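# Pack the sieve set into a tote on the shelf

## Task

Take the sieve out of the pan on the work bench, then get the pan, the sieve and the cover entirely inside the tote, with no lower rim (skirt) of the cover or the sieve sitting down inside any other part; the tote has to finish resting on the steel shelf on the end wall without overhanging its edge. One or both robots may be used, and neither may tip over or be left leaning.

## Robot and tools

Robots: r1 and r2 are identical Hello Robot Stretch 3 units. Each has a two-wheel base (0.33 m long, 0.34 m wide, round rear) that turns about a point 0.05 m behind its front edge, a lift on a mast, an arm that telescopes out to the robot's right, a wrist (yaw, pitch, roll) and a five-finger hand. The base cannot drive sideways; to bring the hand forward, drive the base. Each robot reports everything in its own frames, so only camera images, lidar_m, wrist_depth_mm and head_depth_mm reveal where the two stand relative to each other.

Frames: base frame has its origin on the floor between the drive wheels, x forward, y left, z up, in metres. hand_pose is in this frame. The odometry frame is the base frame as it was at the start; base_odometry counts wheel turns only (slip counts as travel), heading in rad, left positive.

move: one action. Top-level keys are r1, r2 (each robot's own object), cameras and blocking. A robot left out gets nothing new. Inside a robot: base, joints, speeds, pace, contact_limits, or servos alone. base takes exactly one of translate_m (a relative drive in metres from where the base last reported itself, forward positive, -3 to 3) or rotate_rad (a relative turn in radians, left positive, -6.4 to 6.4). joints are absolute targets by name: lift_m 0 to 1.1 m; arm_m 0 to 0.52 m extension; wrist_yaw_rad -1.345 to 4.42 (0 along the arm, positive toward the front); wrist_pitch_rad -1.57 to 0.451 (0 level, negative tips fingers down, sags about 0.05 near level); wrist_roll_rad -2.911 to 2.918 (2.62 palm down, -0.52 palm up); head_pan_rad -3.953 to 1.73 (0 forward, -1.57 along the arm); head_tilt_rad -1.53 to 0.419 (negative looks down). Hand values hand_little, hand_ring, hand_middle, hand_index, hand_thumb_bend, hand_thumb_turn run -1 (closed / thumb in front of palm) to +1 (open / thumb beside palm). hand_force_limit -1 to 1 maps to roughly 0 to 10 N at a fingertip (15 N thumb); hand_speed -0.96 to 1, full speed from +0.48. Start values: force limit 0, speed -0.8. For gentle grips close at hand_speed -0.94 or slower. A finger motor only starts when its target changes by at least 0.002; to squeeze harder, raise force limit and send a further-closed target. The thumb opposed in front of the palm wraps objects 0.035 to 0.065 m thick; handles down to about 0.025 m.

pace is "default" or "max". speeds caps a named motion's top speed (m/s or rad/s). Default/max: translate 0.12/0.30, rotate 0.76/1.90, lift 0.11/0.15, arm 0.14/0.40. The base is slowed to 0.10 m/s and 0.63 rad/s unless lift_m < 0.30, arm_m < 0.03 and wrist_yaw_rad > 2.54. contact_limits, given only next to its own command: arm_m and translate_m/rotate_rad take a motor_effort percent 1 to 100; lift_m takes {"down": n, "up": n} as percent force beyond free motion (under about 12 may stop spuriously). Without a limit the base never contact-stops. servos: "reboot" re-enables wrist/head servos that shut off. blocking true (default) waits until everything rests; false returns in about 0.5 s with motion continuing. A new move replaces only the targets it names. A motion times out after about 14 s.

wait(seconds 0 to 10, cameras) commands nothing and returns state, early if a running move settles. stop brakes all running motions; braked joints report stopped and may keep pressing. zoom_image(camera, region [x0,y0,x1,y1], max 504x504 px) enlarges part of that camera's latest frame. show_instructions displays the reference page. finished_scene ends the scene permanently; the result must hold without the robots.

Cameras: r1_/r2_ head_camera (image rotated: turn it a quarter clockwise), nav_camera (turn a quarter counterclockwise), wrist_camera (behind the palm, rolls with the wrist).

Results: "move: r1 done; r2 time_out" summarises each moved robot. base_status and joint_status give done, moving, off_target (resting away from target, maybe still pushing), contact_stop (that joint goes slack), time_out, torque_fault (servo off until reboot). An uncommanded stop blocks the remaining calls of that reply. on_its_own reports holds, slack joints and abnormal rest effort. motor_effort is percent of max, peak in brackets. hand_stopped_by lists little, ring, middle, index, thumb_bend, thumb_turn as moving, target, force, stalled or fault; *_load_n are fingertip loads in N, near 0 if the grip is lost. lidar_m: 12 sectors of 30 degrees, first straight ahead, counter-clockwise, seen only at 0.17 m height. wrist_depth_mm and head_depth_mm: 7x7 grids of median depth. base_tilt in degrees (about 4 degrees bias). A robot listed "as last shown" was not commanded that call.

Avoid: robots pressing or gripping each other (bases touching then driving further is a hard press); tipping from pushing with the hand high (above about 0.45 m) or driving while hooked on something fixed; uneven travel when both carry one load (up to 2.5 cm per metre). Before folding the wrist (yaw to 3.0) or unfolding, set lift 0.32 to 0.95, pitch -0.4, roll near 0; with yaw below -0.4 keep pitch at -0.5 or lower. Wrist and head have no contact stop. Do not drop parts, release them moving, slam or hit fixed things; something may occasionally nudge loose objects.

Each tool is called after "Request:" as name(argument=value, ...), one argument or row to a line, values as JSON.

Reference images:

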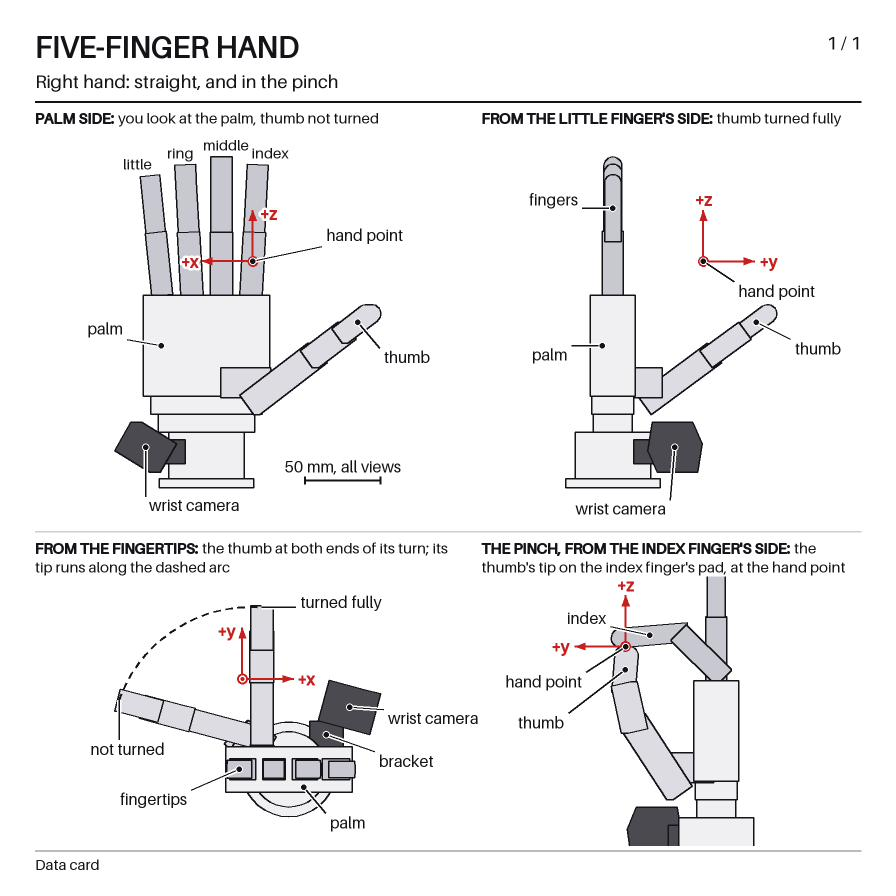

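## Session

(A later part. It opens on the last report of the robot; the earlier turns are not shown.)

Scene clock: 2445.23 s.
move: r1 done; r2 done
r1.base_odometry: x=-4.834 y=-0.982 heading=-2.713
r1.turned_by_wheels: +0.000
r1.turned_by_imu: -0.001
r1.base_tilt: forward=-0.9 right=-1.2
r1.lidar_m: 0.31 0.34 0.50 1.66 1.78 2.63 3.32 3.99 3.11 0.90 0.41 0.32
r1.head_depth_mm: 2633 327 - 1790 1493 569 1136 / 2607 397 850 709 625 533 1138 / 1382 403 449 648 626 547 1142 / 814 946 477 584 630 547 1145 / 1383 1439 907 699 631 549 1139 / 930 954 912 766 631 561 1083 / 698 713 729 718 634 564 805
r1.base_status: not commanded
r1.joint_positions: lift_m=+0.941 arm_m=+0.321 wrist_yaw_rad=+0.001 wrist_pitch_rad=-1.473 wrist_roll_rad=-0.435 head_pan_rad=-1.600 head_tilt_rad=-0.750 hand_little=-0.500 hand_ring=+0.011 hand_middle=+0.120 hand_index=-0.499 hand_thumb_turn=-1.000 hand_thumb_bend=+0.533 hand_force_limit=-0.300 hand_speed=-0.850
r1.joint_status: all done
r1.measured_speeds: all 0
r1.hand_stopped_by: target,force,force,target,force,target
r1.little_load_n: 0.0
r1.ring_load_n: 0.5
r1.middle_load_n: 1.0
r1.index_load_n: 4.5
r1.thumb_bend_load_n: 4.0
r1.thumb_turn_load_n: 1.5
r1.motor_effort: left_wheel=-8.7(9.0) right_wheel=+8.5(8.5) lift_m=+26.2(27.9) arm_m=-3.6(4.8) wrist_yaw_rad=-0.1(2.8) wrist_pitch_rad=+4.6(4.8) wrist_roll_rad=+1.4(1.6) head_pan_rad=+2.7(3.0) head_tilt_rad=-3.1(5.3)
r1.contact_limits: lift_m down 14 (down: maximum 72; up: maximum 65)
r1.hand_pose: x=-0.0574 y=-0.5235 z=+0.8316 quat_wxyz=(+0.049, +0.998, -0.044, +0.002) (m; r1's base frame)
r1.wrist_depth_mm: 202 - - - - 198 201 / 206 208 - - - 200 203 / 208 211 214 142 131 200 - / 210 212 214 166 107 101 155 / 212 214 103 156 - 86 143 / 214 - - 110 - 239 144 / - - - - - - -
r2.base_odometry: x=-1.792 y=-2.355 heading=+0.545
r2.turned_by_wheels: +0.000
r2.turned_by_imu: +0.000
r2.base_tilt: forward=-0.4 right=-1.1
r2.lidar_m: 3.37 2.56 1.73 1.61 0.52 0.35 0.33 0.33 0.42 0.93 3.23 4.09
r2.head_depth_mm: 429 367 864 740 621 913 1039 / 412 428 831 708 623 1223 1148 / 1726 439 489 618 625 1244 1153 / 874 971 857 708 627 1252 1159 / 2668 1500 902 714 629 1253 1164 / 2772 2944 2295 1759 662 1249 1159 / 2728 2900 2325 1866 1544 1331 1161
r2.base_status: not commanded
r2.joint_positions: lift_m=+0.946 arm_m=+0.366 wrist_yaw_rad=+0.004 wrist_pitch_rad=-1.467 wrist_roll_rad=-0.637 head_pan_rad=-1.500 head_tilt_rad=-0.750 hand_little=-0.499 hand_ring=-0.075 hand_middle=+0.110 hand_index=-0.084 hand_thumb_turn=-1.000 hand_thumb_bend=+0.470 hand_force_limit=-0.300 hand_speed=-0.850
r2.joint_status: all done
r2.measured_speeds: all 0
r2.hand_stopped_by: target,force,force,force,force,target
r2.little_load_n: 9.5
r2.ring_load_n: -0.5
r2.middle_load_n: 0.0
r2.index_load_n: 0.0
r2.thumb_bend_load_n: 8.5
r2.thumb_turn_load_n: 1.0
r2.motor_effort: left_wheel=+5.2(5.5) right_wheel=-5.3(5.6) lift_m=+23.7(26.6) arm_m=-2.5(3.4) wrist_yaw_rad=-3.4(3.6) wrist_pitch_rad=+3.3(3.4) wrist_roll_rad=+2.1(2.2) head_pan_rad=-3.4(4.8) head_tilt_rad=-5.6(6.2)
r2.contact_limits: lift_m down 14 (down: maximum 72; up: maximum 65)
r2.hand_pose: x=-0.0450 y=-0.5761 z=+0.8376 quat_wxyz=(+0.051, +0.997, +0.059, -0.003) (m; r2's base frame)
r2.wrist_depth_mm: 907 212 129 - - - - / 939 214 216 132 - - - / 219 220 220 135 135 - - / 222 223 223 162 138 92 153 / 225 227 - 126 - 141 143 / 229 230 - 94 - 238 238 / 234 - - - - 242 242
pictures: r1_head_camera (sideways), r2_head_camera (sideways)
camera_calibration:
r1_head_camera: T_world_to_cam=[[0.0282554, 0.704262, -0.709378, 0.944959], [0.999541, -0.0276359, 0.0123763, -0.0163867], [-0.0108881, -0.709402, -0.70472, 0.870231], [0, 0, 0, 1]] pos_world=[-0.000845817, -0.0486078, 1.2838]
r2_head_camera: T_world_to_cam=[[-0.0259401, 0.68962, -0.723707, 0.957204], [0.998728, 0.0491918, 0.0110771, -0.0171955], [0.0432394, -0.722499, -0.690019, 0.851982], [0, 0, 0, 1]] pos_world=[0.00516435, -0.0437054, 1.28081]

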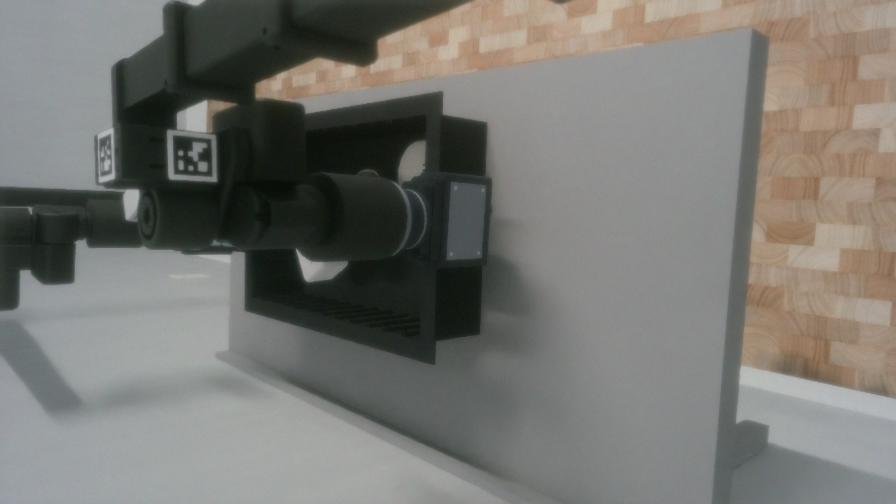

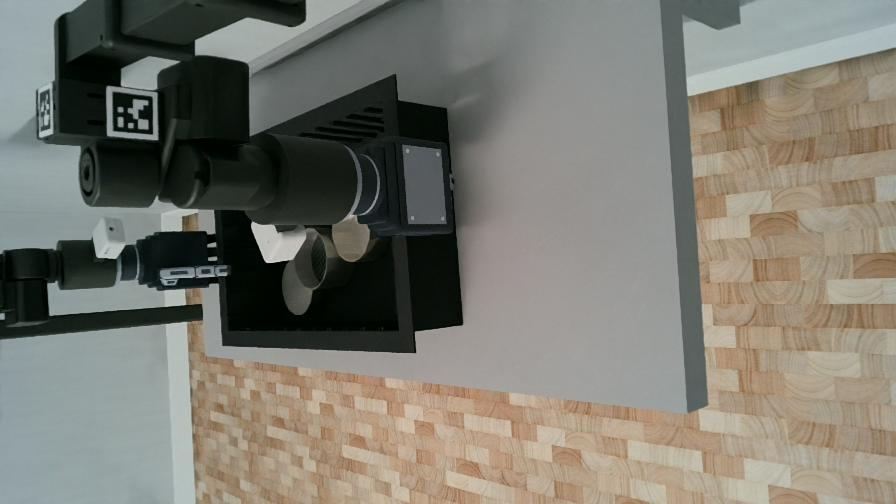

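Request:
move(
  r1={"joints": {"hand_thumb_bend": 1.0, "hand_speed": -0.7}},
  r2={"joints": {"hand_thumb_bend": 1.0, "hand_speed": -0.7}},
)

Request:
move(
  r1={"joints": {"lift_m": 0.930}, "speeds": {"lift_m": 0.02}, "contact_limits": {"lift_m": {"down": 14}}},
  r2={"joints": {"lift_m": 0.935}, "speeds": {"lift_m": 0.02}, "contact_limits": {"lift_m": {"down": 14}}},
  cameras=["r1_head_camera", "r2_head_camera", "r1_wrist_camera", "r2_wrist_camera"],
)

Scene clock: 2455.47 s.
move: r1 done; r2 done
r1.base_odometry: x=-4.834 y=-0.982 heading=-2.713
r1.turned_by_wheels: +0.000
r1.turned_by_imu: -0.001
r1.base_tilt: forward=-0.9 right=-1.2
r1.lidar_m: 0.32 0.34 0.50 1.66 1.78 2.63 3.32 4.01 3.11 0.90 0.41 0.32
r1.head_depth_mm: 2615 327 - 1799 1483 570 1137 / 2631 397 840 710 624 532 1135 / 1405 404 447 649 627 545 1145 / 820 942 476 583 627 548 1147 / 1381 1435 908 700 629 551 1148 / 930 954 913 763 634 561 1090 / 699 711 724 719 633 563 805
r1.base_status: not commanded
r1.joint_positions: lift_m=+0.941 arm_m=+0.321 wrist_yaw_rad=+0.001 wrist_pitch_rad=-1.473 wrist_roll_rad=-0.435 head_pan_rad=-1.600 head_tilt_rad=-0.750 hand_little=-0.500 hand_ring=+0.011 hand_middle=+0.120 hand_index=-0.499 hand_thumb_turn=-1.000 hand_thumb_bend=+1.000 hand_force_limit=-0.300 hand_speed=-0.700
r1.joint_status: all done
r1.measured_speeds: all 0
r1.hand_stopped_by: target,force,force,target,target,target
r1.little_load_n: 0.0
r1.ring_load_n: 0.0
r1.middle_load_n: 0.5
r1.index_load_n: 4.0
r1.thumb_bend_load_n: 0.0
r1.thumb_turn_load_n: 0.0
r1.motor_effort: left_wheel=-8.0(9.1) right_wheel=+7.3(8.2) lift_m=+30.8(32.0) arm_m=-17.8(18.5) wrist_yaw_rad=-2.0(2.6) wrist_pitch_rad=+4.6(4.7) wrist_roll_rad=+1.4(1.7) head_pan_rad=+2.6(3.2) head_tilt_rad=-2.1(4.5)
r1.contact_limits: lift_m down 14 (down: maximum 72; up: maximum 65)
r1.hand_pose: x=-0.0574 y=-0.5235 z=+0.8317 quat_wxyz=(+0.049, +0.998, -0.044, +0.002) (m; r1's base frame)
r1.wrist_depth_mm: 204 - - - - 197 202 / 203 208 - - - 197 202 / 206 211 214 142 - 98 - / 208 213 216 167 - - 155 / 213 215 103 157 156 - 143 / 214 - - 111 - 238 144 / - - - - - - -
r2.base_odometry: x=-1.792 y=-2.355 heading=+0.545
r2.turned_by_wheels: +0.000
r2.turned_by_imu: +0.000
r2.base_tilt: forward=-0.4 right=-1.1
r2.lidar_m: 3.37 2.56 1.73 1.62 0.52 0.35 0.33 0.33 0.42 0.94 3.22 4.05
r2.head_depth_mm: 427 367 859 742 622 907 1039 / 412 428 833 708 623 1226 1157 / 1719 439 489 619 624 1241 1156 / 871 972 853 706 627 1249 1160 / 2692 1504 899 711 629 1244 1164 / 2691 2906 2305 1760 660 1254 1160 / 2724 2919 2315 1854 1552 1333 1162
r2.base_status: not commanded
r2.joint_positions: lift_m=+0.946 arm_m=+0.366 wrist_yaw_rad=+0.002 wrist_pitch_rad=-1.467 wrist_roll_rad=-0.636 head_pan_rad=-1.500 head_tilt_rad=-0.750 hand_little=-0.499 hand_ring=-0.075 hand_middle=+0.110 hand_index=-0.084 hand_thumb_turn=-1.000 hand_thumb_bend=+1.000 hand_force_limit=-0.300 hand_speed=-0.700
r2.joint_status: all done
r2.measured_speeds: all 0
r2.hand_stopped_by: target,force,force,force,target,target
r2.little_load_n: 5.0
r2.ring_load_n: -0.5
r2.middle_load_n: 0.0
r2.index_load_n: 0.0
r2.thumb_bend_load_n: 0.0
r2.thumb_turn_load_n: 0.0
r2.motor_effort: left_wheel=+5.4(5.6) right_wheel=-5.1(5.5) lift_m=+31.7(32.1) arm_m=-2.4(2.9) wrist_yaw_rad=-2.0(3.3) wrist_pitch_rad=+3.3(3.5) wrist_roll_rad=+1.8(2.2) head_pan_rad=-4.2(5.0) head_tilt_rad=-5.6(6.1)
r2.contact_limits: lift_m down 14 (down: maximum 72; up: maximum 65)
r2.hand_pose: x=-0.0451 y=-0.5760 z=+0.8376 quat_wxyz=(+0.051, +0.997, +0.057, -0.003) (m; r2's base frame)
r2.wrist_depth_mm: 925 210 129 - - - - / 914 215 215 131 - 106 - / 219 218 220 134 135 96 - / 221 223 224 163 166 - 163 / 225 226 - 126 - 140 142 / 230 229 - 94 - 237 145 / 234 - - - - 243 242
pictures: none

Scene clock: 2456.40 s.
move: r1 done; r2 done
r1.base_odometry: x=-4.834 y=-0.982 heading=-2.713
r1.turned_by_wheels: +0.000
r1.turned_by_imu: +0.000
r1.base_tilt: forward=-0.9 right=-1.1
r1.lidar_m: 0.31 0.34 0.50 1.66 1.78 2.63 3.31 3.99 3.11 0.90 0.41 0.32
r1.head_depth_mm: 2619 335 291 1777 1486 568 1138 / 2635 405 796 708 625 532 1140 / 2509 405 434 648 626 545 1139 / 816 953 479 590 629 549 1152 / 1377 1421 905 700 631 549 1147 / 935 960 914 766 632 563 1087 / 698 712 725 722 633 564 803
r1.base_status: not commanded
r1.joint_positions: lift_m=+0.930 arm_m=+0.321 wrist_yaw_rad=+0.001 wrist_pitch_rad=-1.473 wrist_roll_rad=-0.435 head_pan_rad=-1.600 head_tilt_rad=-0.750 hand_little=-0.500 hand_ring=+0.011 hand_middle=+0.120 hand_index=-0.500 hand_thumb_turn=-1.000 hand_thumb_bend=+1.000 hand_force_limit=-0.300 hand_speed=-0.700
r1.joint_status: all done
r1.measured_speeds: all 0
r1.hand_stopped_by: target,force,force,target,target,target
r1.little_load_n: 0.0
r1.ring_load_n: 0.5
r1.middle_load_n: 0.0
r1.index_load_n: 0.0
r1.thumb_bend_load_n: 0.0
r1.thumb_turn_load_n: 0.0
r1.motor_effort: left_wheel=-7.5(8.5) right_wheel=+7.5(8.6) lift_m=+22.1(30.4) arm_m=-11.5(17.9) wrist_yaw_rad=-0.4(1.9) wrist_pitch_rad=+4.6(4.7) wrist_roll_rad=+1.3(1.7) head_pan_rad=+2.2(3.3) head_tilt_rad=-2.3(3.6)
r1.contact_limits: lift_m down 14 (down: maximum 72; up: maximum 65)
r1.hand_pose: x=-0.0574 y=-0.5235 z=+0.8206 quat_wxyz=(+0.048, +0.998, -0.044, +0.002) (m; r1's base frame)
r1.wrist_depth_mm: 192 - - - - 187 189 / 195 198 - - - 186 193 / 197 200 203 - - 97 - / 199 204 206 166 - - 155 / 201 203 103 157 157 - 137 / 203 - - 111 - 229 - / - - - - - 229 -
r2.base_odometry: x=-1.792 y=-2.355 heading=+0.545
r2.turned_by_wheels: +0.000
r2.turned_by_imu: +0.000
r2.base_tilt: forward=-0.3 right=-1.1
r2.lidar_m: 3.37 2.56 1.73 1.61 0.52 0.35 0.33 0.33 0.42 0.93 3.21 4.09
r2.head_depth_mm: 783 353 862 740 621 947 1037 / 442 435 835 706 621 1225 1155 / 1776 442 489 616 626 1246 1160 / 881 976 864 707 625 1242 1155 / 2710 1503 899 714 629 1250 1159 / 2721 2881 2306 1750 662 1259 1157 / 2710 2954 2298 1859 1558 1325 1164
r2.base_status: not commanded
r2.joint_positions: lift_m=+0.935 arm_m=+0.366 wrist_yaw_rad=+0.002 wrist_pitch_rad=-1.468 wrist_roll_rad=-0.636 head_pan_rad=-1.500 head_tilt_rad=-0.750 hand_little=-0.500 hand_ring=-0.075 hand_middle=+0.110 hand_index=-0.084 hand_thumb_turn=-1.000 hand_thumb_bend=+1.000 hand_force_limit=-0.300 hand_speed=-0.700
r2.joint_status: all done
r2.measured_speeds: all 0
r2.hand_stopped_by: target,force,force,force,target,target
r2.little_load_n: 0.0
r2.ring_load_n: -1.0
r2.middle_load_n: 0.0
r2.index_load_n: 0.0
r2.thumb_bend_load_n: 0.0
r2.thumb_turn_load_n: 0.0
r2.motor_effort: left_wheel=+5.3(5.4) right_wheel=-4.8(5.3) lift_m=+23.3(31.1) arm_m=-2.0(2.6) wrist_yaw_rad=-2.0(2.5) wrist_pitch_rad=+3.5(3.5) wrist_roll_rad=+1.6(1.8) head_pan_rad=-4.0(4.7) head_tilt_rad=-5.2(6.0)
r2.contact_limits: lift_m down 14 (down: maximum 72; up: maximum 65)
r2.hand_pose: x=-0.0452 y=-0.5758 z=+0.8266 quat_wxyz=(+0.051, +0.997, +0.057, -0.003) (m; r2's base frame)
r2.wrist_depth_mm: 919 201 119 - - - - / 205 205 206 121 - 106 - / 207 208 210 142 125 96 - / 211 213 214 162 170 86 163 / 215 216 109 127 164 129 131 / 219 219 - 94 - 226 133 / 223 - - - - 230 230
pictures: r1_head_camera (sideways), r1_wrist_camera, r2_head_camera (sideways), r2_wrist_camera
camera_calibration:
r1_head_camera: T_world_to_cam=[[0.0282554, 0.704262, -0.709378, 0.944959], [0.999541, -0.0276359, 0.0123763, -0.0163867], [-0.0108881, -0.709402, -0.70472, 0.870231], [0, 0, 0, 1]] pos_world=[-0.000845817, -0.0486078, 1.2838]
r1_wrist_camera: T_world_to_cam=[[-0.87725, -0.47267, 0.0837523, -0.316926], [-0.468235, 0.881009, 0.0676712, 0.385589], [-0.105773, 0.0201488, -0.994186, 0.975222], [0, 0, 0, 1]] pos_world=[0.00567501, -0.509159, 0.970002]
r2_head_camera: T_world_to_cam=[[-0.025802, 0.689631, -0.723701, 0.957121], [0.99874, 0.0489531, 0.0110406, -0.0170582], [0.0430413, -0.722504, -0.690026, 0.851927], [0, 0, 0, 1]] pos_world=[0.00506427, -0.0437051, 1.28071]
r2_wrist_camera: T_world_to_cam=[[-0.782434, -0.622204, 0.0256943, -0.356108], [-0.617658, 0.780653, 0.0952864, 0.343792], [-0.0793459, 0.058685, -0.995118, 1.00694], [0, 0, 0, 1]] pos_world=[0.0136116, -0.549046, 0.978415]

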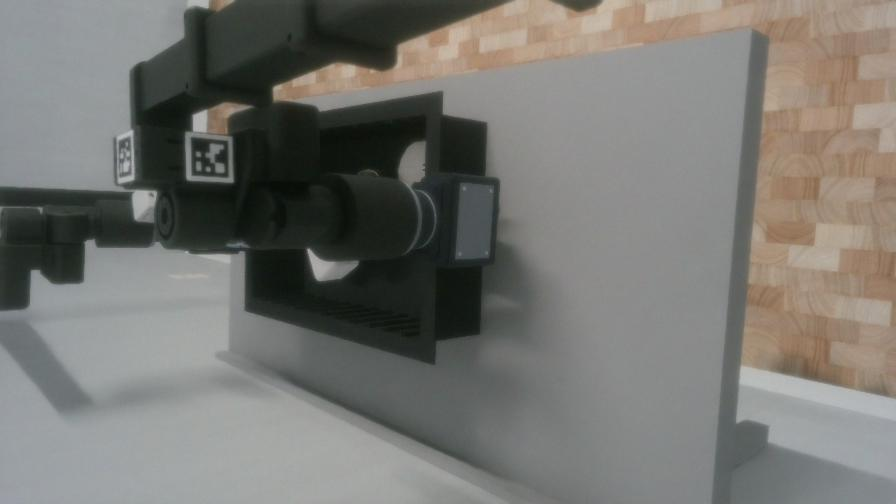

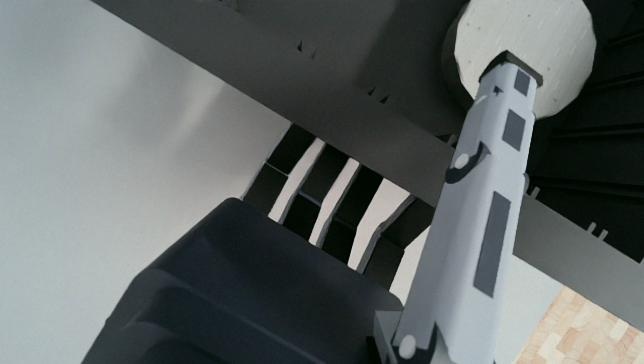

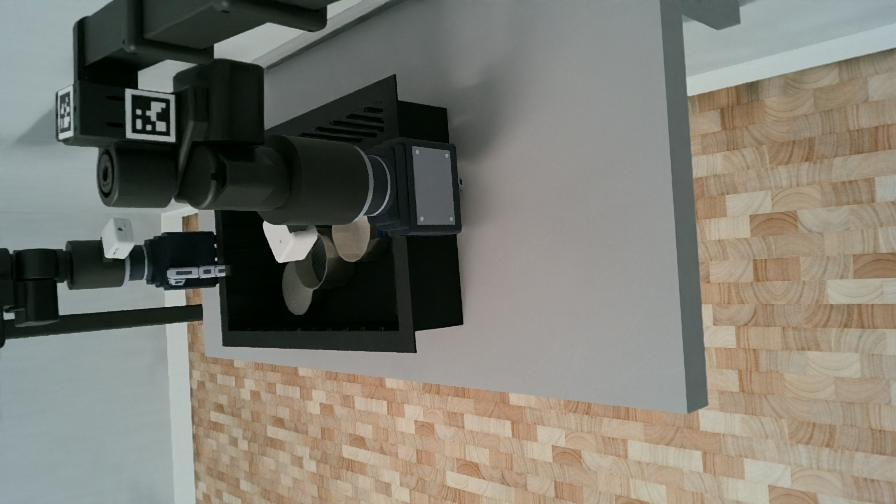

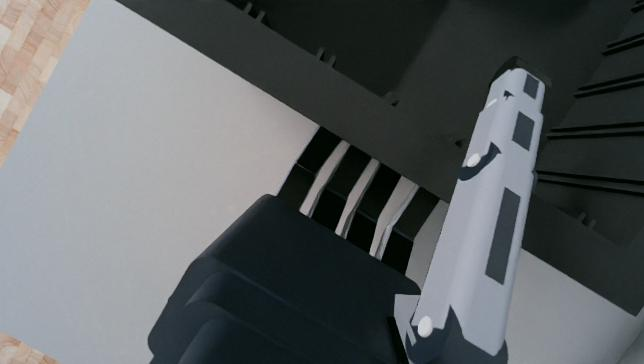

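Request:
move(
  r1={"joints": {"hand_little": 0.5, "hand_ring": 0.5, "hand_middle": 0.5, "hand_index": 0.5}},
  r2={"joints": {"hand_little": 0.5, "hand_ring": 0.5, "hand_middle": 0.5, "hand_index": 0.5}},
)

Request:
move(
  r1={"joints": {"lift_m": 0.96}, "speeds": {"lift_m": 0.04}},
  r2={"joints": {"lift_m": 0.965}, "speeds": {"lift_m": 0.04}},
  cameras=["r1_wrist_camera", "r2_wrist_camera"],
)

Scene clock: 2471.00 s.
move: r1 done; r2 done
r1.base_odometry: x=-4.834 y=-0.982 heading=-2.713
r1.turned_by_wheels: +0.000
r1.turned_by_imu: -0.001
r1.base_tilt: forward=-0.9 right=-1.3
r1.lidar_m: 0.32 0.34 0.50 1.66 1.78 2.63 3.33 3.98 3.10 0.90 0.41 0.32
r1.head_depth_mm: 2584 334 290 1804 1483 570 1141 / 2591 406 795 712 625 533 1142 / 2519 404 452 645 626 545 1142 / 819 949 484 595 627 547 1144 / 1373 1434 909 711 629 549 1148 / 933 957 912 765 633 563 1083 / 701 712 724 720 636 564 804
r1.base_status: not commanded
r1.joint_positions: lift_m=+0.930 arm_m=+0.321 wrist_yaw_rad=-0.001 wrist_pitch_rad=-1.459 wrist_roll_rad=-0.433 head_pan_rad=-1.600 head_tilt_rad=-0.750 hand_little=+0.500 hand_ring=+0.500 hand_middle=+0.497 hand_index=+0.500 hand_thumb_turn=-1.000 hand_thumb_bend=+1.000 hand_force_limit=-0.300 hand_speed=-0.700
r1.joint_status: all done
r1.measured_speeds: all 0
r1.hand_stopped_by: target,target,target,target,target,target
r1.little_load_n: 0.0
r1.ring_load_n: 0.0
r1.middle_load_n: -11.0
r1.index_load_n: 0.0
r1.thumb_bend_load_n: 0.0
r1.thumb_turn_load_n: 0.0
r1.motor_effort: left_wheel=-6.7(8.5) right_wheel=+6.3(8.1) lift_m=+9.5(28.0) arm_m=+19.8(21.8) wrist_yaw_rad=+0.8(1.9) wrist_pitch_rad=+2.1(4.6) wrist_roll_rad=+0.8(1.6) head_pan_rad=+2.3(3.3) head_tilt_rad=-1.4(3.1)
r1.contact_limits: lift_m down 14 (down: maximum 72; up: maximum 65)
r1.hand_pose: x=-0.0576 y=-0.5268 z=+0.8215 quat_wxyz=(+0.055, +0.997, -0.045, +0.002) (m; r1's base frame)
r1.wrist_depth_mm: 194 - - - - 191 194 / 196 199 - - - 191 196 / 197 202 206 - - 97 - / 198 204 206 195 - - 152 / 201 205 103 169 - - 136 / 203 - - 111 - 230 135 / - - - - - 232 -
r2.base_odometry: x=-1.792 y=-2.355 heading=+0.545
r2.turned_by_wheels: +0.000
r2.turned_by_imu: +0.000
r2.base_tilt: forward=-0.4 right=-1.1
r2.lidar_m: 3.39 2.56 1.73 1.61 0.52 0.35 0.33 0.33 0.42 0.93 3.20 4.07
r2.head_depth_mm: 780 353 862 739 621 946 1040 / 441 434 838 708 623 1227 1156 / 1762 443 490 620 625 1242 1150 / 888 974 857 706 626 1244 1157 / 2681 1499 897 712 630 1244 1160 / 2702 2949 2295 1749 662 1250 1164 / 2699 2889 2334 1863 1562 1332 1172
r2.base_status: not commanded
r2.joint_positions: lift_m=+0.935 arm_m=+0.366 wrist_yaw_rad=+0.002 wrist_pitch_rad=-1.455 wrist_roll_rad=-0.634 head_pan_rad=-1.500 head_tilt_rad=-0.750 hand_little=+0.500 hand_ring=+0.500 hand_middle=+0.500 hand_index=+0.500 hand_thumb_turn=-1.000 hand_thumb_bend=+1.000 hand_force_limit=-0.300 hand_speed=-0.700
r2.joint_status: all done
r2.measured_speeds: all 0
r2.hand_stopped_by: target,target,target,target,target,target
r2.little_load_n: 0.0
r2.ring_load_n: 0.0
r2.middle_load_n: 0.0
r2.index_load_n: 0.0
r2.thumb_bend_load_n: 0.0
r2.thumb_turn_load_n: 0.0
r2.motor_effort: left_wheel=+5.2(5.3) right_wheel=-5.1(5.2) lift_m=+28.5(29.2) arm_m=-1.6(2.1) wrist_yaw_rad=-2.0(2.2) wrist_pitch_rad=+1.0(3.5) wrist_roll_rad=+1.1(1.6) head_pan_rad=-3.8(5.1) head_tilt_rad=-5.2(5.9)
r2.contact_limits: lift_m down 14 (down: maximum 72; up: maximum 65)
r2.hand_pose: x=-0.0453 y=-0.5790 z=+0.8274 quat_wxyz=(+0.058, +0.997, +0.056, -0.004) (m; r2's base frame)
r2.wrist_depth_mm: 911 119 120 - - - - / 205 206 122 - - 107 - / 207 208 211 124 126 96 - / 209 211 213 186 - - 151 / 213 215 109 126 182 130 - / 217 218 - 94 - 228 134 / 220 - - - - 230 231
pictures: none

Scene clock: 2472.23 s.
move: r1 done; r2 done
r1.base_odometry: x=-4.834 y=-0.982 heading=-2.713
r1.turned_by_wheels: +0.000
r1.turned_by_imu: +0.000
r1.base_tilt: forward=-0.9 right=-1.2
r1.lidar_m: 0.32 0.34 0.50 1.66 1.77 2.63 3.34 4.02 3.12 0.90 0.41 0.32
r1.head_depth_mm: 2570 306 2161 1838 1491 569 1138 / 2541 390 856 715 623 533 1144 / 832 392 461 676 624 545 1141 / 824 943 473 587 628 548 1137 / 1403 1424 904 711 630 550 1149 / 932 958 912 765 631 560 1093 / 701 712 725 719 634 565 801
r1.base_status: not commanded
r1.joint_positions: lift_m=+0.960 arm_m=+0.321 wrist_yaw_rad=-0.001 wrist_pitch_rad=-1.453 wrist_roll_rad=-0.433 head_pan_rad=-1.600 head_tilt_rad=-0.750 hand_little=+0.500 hand_ring=+0.500 hand_middle=+0.498 hand_index=+0.500 hand_thumb_turn=-1.000 hand_thumb_bend=+1.000 hand_force_limit=-0.300 hand_speed=-0.700
r1.joint_status: all done
r1.measured_speeds: all 0
r1.hand_stopped_by: target,target,target,target,target,target
r1.little_load_n: 0.0
r1.ring_load_n: 0.0
r1.middle_load_n: 0.0
r1.index_load_n: 0.0
r1.thumb_bend_load_n: 0.0
r1.thumb_turn_load_n: 0.0
r1.motor_effort: left_wheel=-8.0(8.0) right_wheel=+6.7(7.6) lift_m=+29.1(31.7) arm_m=-1.0(20.9) wrist_yaw_rad=+1.2(1.6) wrist_pitch_rad=+1.1(2.2) wrist_roll_rad=+0.9(1.0) head_pan_rad=+2.1(2.9) head_tilt_rad=-1.4(2.2)
r1.hand_pose: x=-0.0576 y=-0.5283 z=+0.8518 quat_wxyz=(+0.058, +0.997, -0.045, +0.002) (m; r1's base frame)
r1.wrist_depth_mm: 221 - - - - 220 220 / 224 227 - - 220 223 205 / 226 230 235 152 - 95 - / 226 230 235 196 - - 165 / 230 233 103 164 - - 166 / 230 - - 111 - - - / - - - - - - -
r2.base_odometry: x=-1.792 y=-2.355 heading=+0.545
r2.turned_by_wheels: +0.000
r2.turned_by_imu: +0.000
r2.base_tilt: forward=-0.4 right=-1.1
r2.lidar_m: 3.37 2.57 1.73 1.61 0.52 0.35 0.33 0.33 0.42 0.93 3.22 4.06
r2.head_depth_mm: 391 443 865 740 620 950 1043 / 398 421 828 704 624 1229 1155 / 429 434 491 688 624 1243 1157 / 866 949 856 708 624 1248 1151 / 2696 1503 899 714 629 1247 1164 / 2744 2911 2295 1763 659 1252 1161 / 2722 2939 2330 1857 1545 1331 1170
r2.base_status: not commanded
r2.joint_positions: lift_m=+0.965 arm_m=+0.366 wrist_yaw_rad=+0.002 wrist_pitch_rad=-1.454 wrist_roll_rad=-0.634 head_pan_rad=-1.500 head_tilt_rad=-0.750 hand_little=+0.500 hand_ring=+0.500 hand_middle=+0.500 hand_index=+0.500 hand_thumb_turn=-1.000 hand_thumb_bend=+1.000 hand_force_limit=-0.300 hand_speed=-0.700
r2.joint_status: all done
r2.measured_speeds: all 0
r2.hand_stopped_by: target,target,target,target,target,target
r2.little_load_n: 0.0
r2.ring_load_n: 0.0
r2.middle_load_n: 0.5
r2.index_load_n: 0.0
r2.thumb_bend_load_n: 0.0
r2.thumb_turn_load_n: 0.0
r2.motor_effort: left_wheel=+4.7(5.3) right_wheel=-4.8(5.2) lift_m=+29.0(31.2) arm_m=-1.3(1.8) wrist_yaw_rad=-1.6(2.1) wrist_pitch_rad=+1.0(1.1) wrist_roll_rad=+1.1(1.3) head_pan_rad=-4.2(5.1) head_tilt_rad=-4.9(5.7)
r2.hand_pose: x=-0.0453 y=-0.5793 z=+0.8575 quat_wxyz=(+0.058, +0.997, +0.056, -0.004) (m; r2's base frame)
r2.wrist_depth_mm: 947 147 - - - - - / 949 234 151 - - 106 - / 968 237 241 154 - 96 - / 239 240 242 184 157 - 162 / 242 244 - 122 178 79 164 / 246 247 - 94 - 259 258 / - - - - - 262 254
pictures: r1_wrist_camera, r2_wrist_camera
camera_calibration:
r1_wrist_camera: T_world_to_cam=[[-0.878743, -0.468166, 0.0929119, -0.327477], [-0.465469, 0.88364, 0.0501814, 0.404183], [-0.105594, 0.000848928, -0.994409, 0.996276], [0, 0, 0, 1]] pos_world=[0.00556784, -0.511311, 1.00085]
r2_wrist_camera: T_world_to_cam=[[-0.783489, -0.620458, 0.0343013, -0.365479], [-0.616345, 0.782954, 0.0842662, 0.354344], [-0.07914, 0.0448802, -0.995853, 1.03055], [0, 0, 0, 1]] pos_world=[0.0136073, -0.550451, 1.00895]

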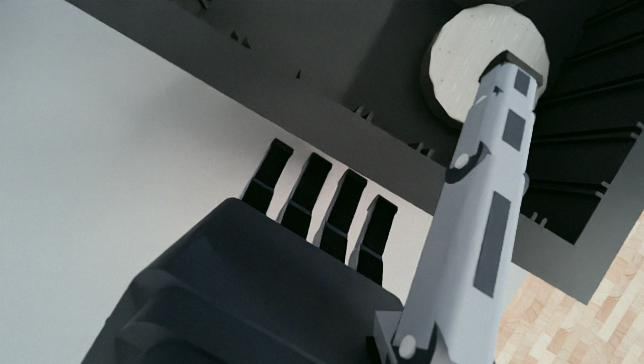

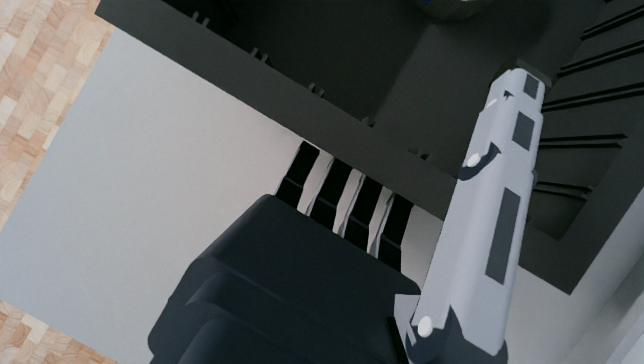

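Request:
move(
  r1={"joints": {"lift_m": 1.08}},
  r2={"joints": {"lift_m": 1.08}},
)

Request:
move(
  r1={"joints": {"arm_m": 0.02, "head_pan_rad": -1.7, "head_tilt_rad": -0.72}},
  r2={"joints": {"arm_m": 0.02, "head_pan_rad": -1.55, "head_tilt_rad": -0.72}},
  cameras=["r1_head_camera", "r2_head_camera"],
)

Scene clock: 2480.20 s.
move: r1 done; r2 done
r1.base_odometry: x=-4.834 y=-0.982 heading=-2.713
r1.turned_by_wheels: +0.000
r1.turned_by_imu: -0.001
r1.base_tilt: forward=-0.9 right=-1.2
r1.lidar_m: 0.32 0.34 0.50 1.66 1.78 2.63 3.34 3.99 3.10 0.90 0.41 0.32
r1.head_depth_mm: 2611 2863 2326 1833 1490 567 1140 / 327 2857 896 712 628 533 1144 / 327 392 480 697 627 545 1139 / 357 394 486 701 629 548 1138 / 1399 1448 906 706 631 549 1148 / 925 956 910 766 630 563 1084 / 700 712 731 721 633 565 802
r1.base_status: not commanded
r1.joint_positions: lift_m=+1.080 arm_m=+0.321 wrist_yaw_rad=-0.001 wrist_pitch_rad=-1.453 wrist_roll_rad=-0.433 head_pan_rad=-1.600 head_tilt_rad=-0.750 hand_little=+0.500 hand_ring=+0.500 hand_middle=+0.498 hand_index=+0.500 hand_thumb_turn=-1.000 hand_thumb_bend=+1.000 hand_force_limit=-0.300 hand_speed=-0.700
r1.joint_status: all done
r1.measured_speeds: all 0
r1.hand_stopped_by: target,target,target,target,target,target
r1.little_load_n: 0.0
r1.ring_load_n: 0.0
r1.middle_load_n: 0.0
r1.index_load_n: 0.0
r1.thumb_bend_load_n: 0.0
r1.thumb_turn_load_n: 0.0
r1.motor_effort: left_wheel=-6.9(7.9) right_wheel=+5.8(7.2) lift_m=+29.3(34.3) arm_m=+2.5(19.4) wrist_yaw_rad=+0.8(1.7) wrist_pitch_rad=+0.9(5.2) wrist_roll_rad=+0.8(1.1) head_pan_rad=+2.1(3.4) head_tilt_rad=+0.1(1.7)
r1.hand_pose: x=-0.0576 y=-0.5284 z=+0.9719 quat_wxyz=(+0.059, +0.997, -0.045, +0.002) (m; r1's base frame)
r1.wrist_depth_mm: 326 337 261 - 343 - - / 338 341 264 - 343 284 - / 341 345 353 - 340 100 - / 341 350 352 193 - - - / 351 351 103 164 - - - / 343 - - 110 - - - / - - - - - - -
r2.base_odometry: x=-1.792 y=-2.355 heading=+0.545
r2.turned_by_wheels: +0.000
r2.turned_by_imu: +0.000
r2.base_tilt: forward=-0.3 right=-1.1
r2.lidar_m: 3.37 2.57 1.73 1.61 0.52 0.35 0.33 0.33 0.42 0.93 3.22 4.03
r2.head_depth_mm: 861 896 858 743 621 950 1038 / 1037 1110 830 710 622 1230 1148 / 383 440 526 707 625 1244 1154 / 832 957 869 708 627 1250 1157 / 2714 1509 900 713 629 1250 1156 / 2753 2903 2318 1759 661 1248 1159 / 2686 2980 2300 1866 1553 1329 1165
r2.base_status: not commanded
r2.joint_positions: lift_m=+1.080 arm_m=+0.366 wrist_yaw_rad=+0.002 wrist_pitch_rad=-1.454 wrist_roll_rad=-0.634 head_pan_rad=-1.500 head_tilt_rad=-0.750 hand_little=+0.500 hand_ring=+0.500 hand_middle=+0.500 hand_index=+0.500 hand_thumb_turn=-1.000 hand_thumb_bend=+1.000 hand_force_limit=-0.300 hand_speed=-0.700
r2.joint_status: all done
r2.measured_speeds: all 0
r2.hand_stopped_by: target,target,target,target,target,target
r2.little_load_n: 0.0
r2.ring_load_n: 0.0
r2.middle_load_n: 0.0
r2.index_load_n: 0.0
r2.thumb_bend_load_n: 0.0
r2.thumb_turn_load_n: 0.0
r2.motor_effort: left_wheel=+4.7(5.4) right_wheel=-4.6(5.2) lift_m=+28.5(32.3) arm_m=-0.9(1.4) wrist_yaw_rad=-1.2(2.1) wrist_pitch_rad=+0.7(4.3) wrist_roll_rad=+0.9(1.3) head_pan_rad=-3.0(4.4) head_tilt_rad=-5.3(5.7)
r2.hand_pose: x=-0.0454 y=-0.5793 z=+0.9725 quat_wxyz=(+0.058, +0.997, +0.056, -0.004) (m; r2's base frame)
r2.wrist_depth_mm: - - 342 - 342 - 352 / - - 263 - - 107 359 / - - 351 268 - 96 361 / - 357 357 184 273 365 345 / - 359 - 122 179 351 314 / - - - 94 - 349 286 / - - - - - 315 266
pictures: none

Scene clock: 2483.97 s.
move: r1 done; r2 done
r1.base_odometry: x=-4.834 y=-0.982 heading=-2.713
r1.turned_by_wheels: +0.000
r1.turned_by_imu: -0.001
r1.base_tilt: forward=-1.0 right=-1.2
r1.lidar_m: 0.32 0.34 0.50 1.66 1.78 2.63 3.30 3.97 3.12 0.90 0.41 0.32
r1.head_depth_mm: - - - - 1553 1315 1152 / - - - - - 543 1149 / - - - - - - 1155 / - - - - - - 1155 / - 2316 964 - 630 547 1137 / 1421 1398 984 747 647 548 1116 / 948 931 914 797 648 548 827
r1.base_status: not commanded
r1.joint_positions: lift_m=+1.080 arm_m=+0.020 wrist_yaw_rad=-0.001 wrist_pitch_rad=-1.452 wrist_roll_rad=-0.433 head_pan_rad=-1.700 head_tilt_rad=-0.720 hand_little=+0.500 hand_ring=+0.500 hand_middle=+0.498 hand_index=+0.500 hand_thumb_turn=-1.000 hand_thumb_bend=+1.000 hand_force_limit=-0.300 hand_speed=-0.700
r1.joint_status: all done
r1.measured_speeds: all 0
r1.hand_stopped_by: target,target,target,target,target,target
r1.little_load_n: 0.0
r1.ring_load_n: 0.0
r1.middle_load_n: 0.0
r1.index_load_n: 0.0
r1.thumb_bend_load_n: 0.0
r1.thumb_turn_load_n: 0.0
r1.motor_effort: left_wheel=-6.4(7.6) right_wheel=+6.5(7.6) lift_m=+24.9(30.2) arm_m=-19.3(23.5) wrist_yaw_rad=+1.4(1.7) wrist_pitch_rad=+0.7(1.0) wrist_roll_rad=+0.9(1.1) head_pan_rad=-2.8(6.2) head_tilt_rad=+3.3(5.6)
r1.hand_pose: x=-0.0576 y=-0.2277 z=+0.9719 quat_wxyz=(+0.059, +0.997, -0.045, +0.002) (m; r1's base frame)
r1.wrist_depth_mm: - 343 349 354 367 375 - / - - 357 361 368 375 - / - - - 371 368 100 - / - - - 194 375 - - / - - 103 164 - - - / - - - 110 - - - / - - - - - - -
r2.base_odometry: x=-1.792 y=-2.355 heading=+0.545
r2.turned_by_wheels: +0.000
r2.turned_by_imu: +0.000
r2.base_tilt: forward=-0.3 right=-1.1
r2.lidar_m: 3.36 2.56 1.73 1.61 0.52 0.35 0.33 0.33 0.42 0.93 3.19 4.07
r2.head_depth_mm: - - - - - 825 984 / - - - - - - 1143 / - - - - - - 1141 / 2692 2707 974 - - - 1153 / 1397 2910 938 823 628 574 1177 / 2666 2964 1111 781 645 575 1173 / 2694 2965 2416 1908 1588 1353 1179
r2.base_status: not commanded
r2.joint_positions: lift_m=+1.080 arm_m=+0.020 wrist_yaw_rad=+0.002 wrist_pitch_rad=-1.453 wrist_roll_rad=-0.634 head_pan_rad=-1.551 head_tilt_rad=-0.721 hand_little=+0.500 hand_ring=+0.500 hand_middle=+0.500 hand_index=+0.500 hand_thumb_turn=-1.000 hand_thumb_bend=+1.000 hand_force_limit=-0.300 hand_speed=-0.700
r2.joint_status: all done
r2.measured_speeds: all 0
r2.hand_stopped_by: target,target,target,target,target,target
r2.little_load_n: 0.0
r2.ring_load_n: 0.0
r2.middle_load_n: 0.0
r2.index_load_n: 0.0
r2.thumb_bend_load_n: -0.5
r2.thumb_turn_load_n: 0.0
r2.motor_effort: left_wheel=+4.6(5.4) right_wheel=-4.6(5.4) lift_m=+23.7(28.6) arm_m=-12.5(16.7) wrist_yaw_rad=-1.6(1.9) wrist_pitch_rad=+0.6(1.0) wrist_roll_rad=+0.8(1.1) head_pan_rad=-2.3(5.2) head_tilt_rad=+2.0(7.1)
r2.hand_pose: x=-0.0454 y=-0.2335 z=+0.9726 quat_wxyz=(+0.058, +0.997, +0.056, -0.004) (m; r2's base frame)
r2.wrist_depth_mm: - - - 346 347 351 354 / - - - - 352 111 359 / - - - - - 96 365 / - - - 183 - 90 366 / - - - 122 - - 332 / - - - 94 - - 311 / - - - - - - 297
pictures: r1_head_camera (sideways), r2_head_camera (sideways)
camera_calibration:
r1_head_camera: T_world_to_cam=[[0.0955841, 0.676407, -0.7303, 0.971791], [0.991847, -0.126839, 0.0123377, -0.0162603], [-0.084285, -0.725525, -0.683015, 0.842469], [0, 0, 0, 1]] pos_world=[-0.00575256, -0.0481559, 1.28532]
r2_head_camera: T_world_to_cam=[[0.0095219, 0.668965, -0.743233, 0.982467], [0.999932, -0.00132068, 0.0116219, -0.0178306], [0.00679306, -0.743292, -0.668932, 0.824742], [0, 0, 0, 1]] pos_world=[0.00287196, -0.044236, 1.28211]

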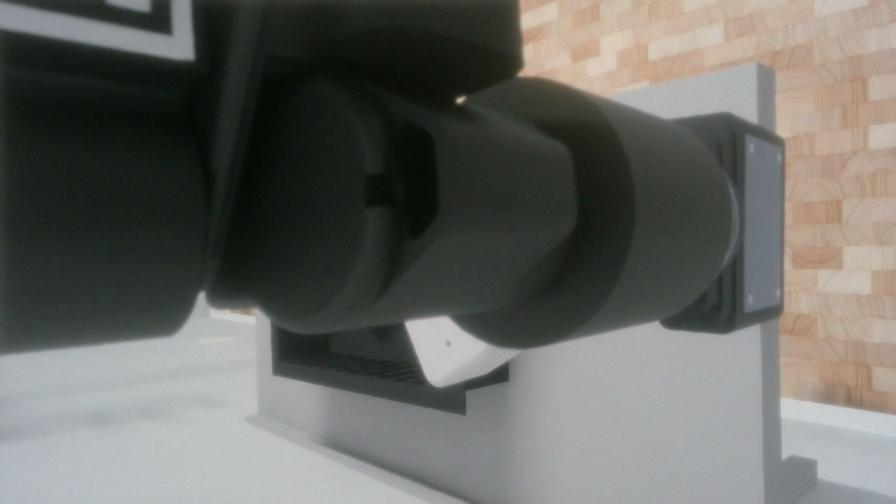

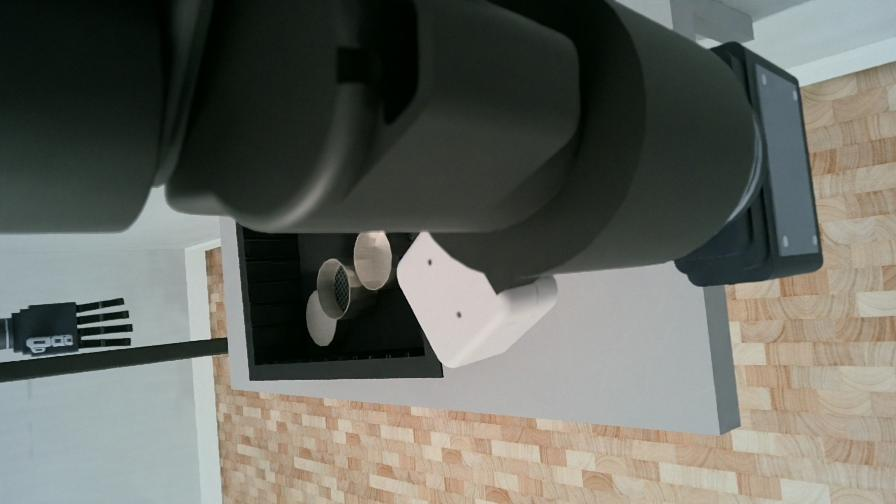

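Request:
zoom_image(
  camera="r2_head_camera",
  region=[220, 200, 460, 400],
)

Scaled by 2.100 from the camera's 896x504 image, which has a finer 1280x720 frame.

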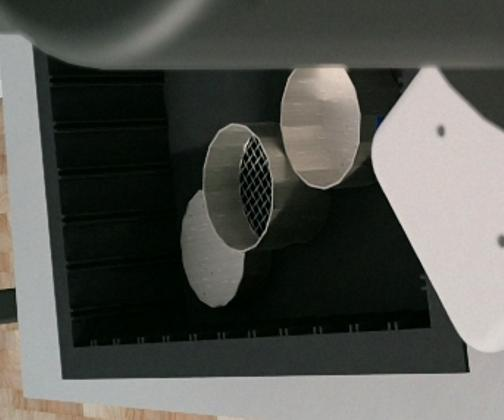

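Request:
finished_scene(
)

The scene is finished: the task was done.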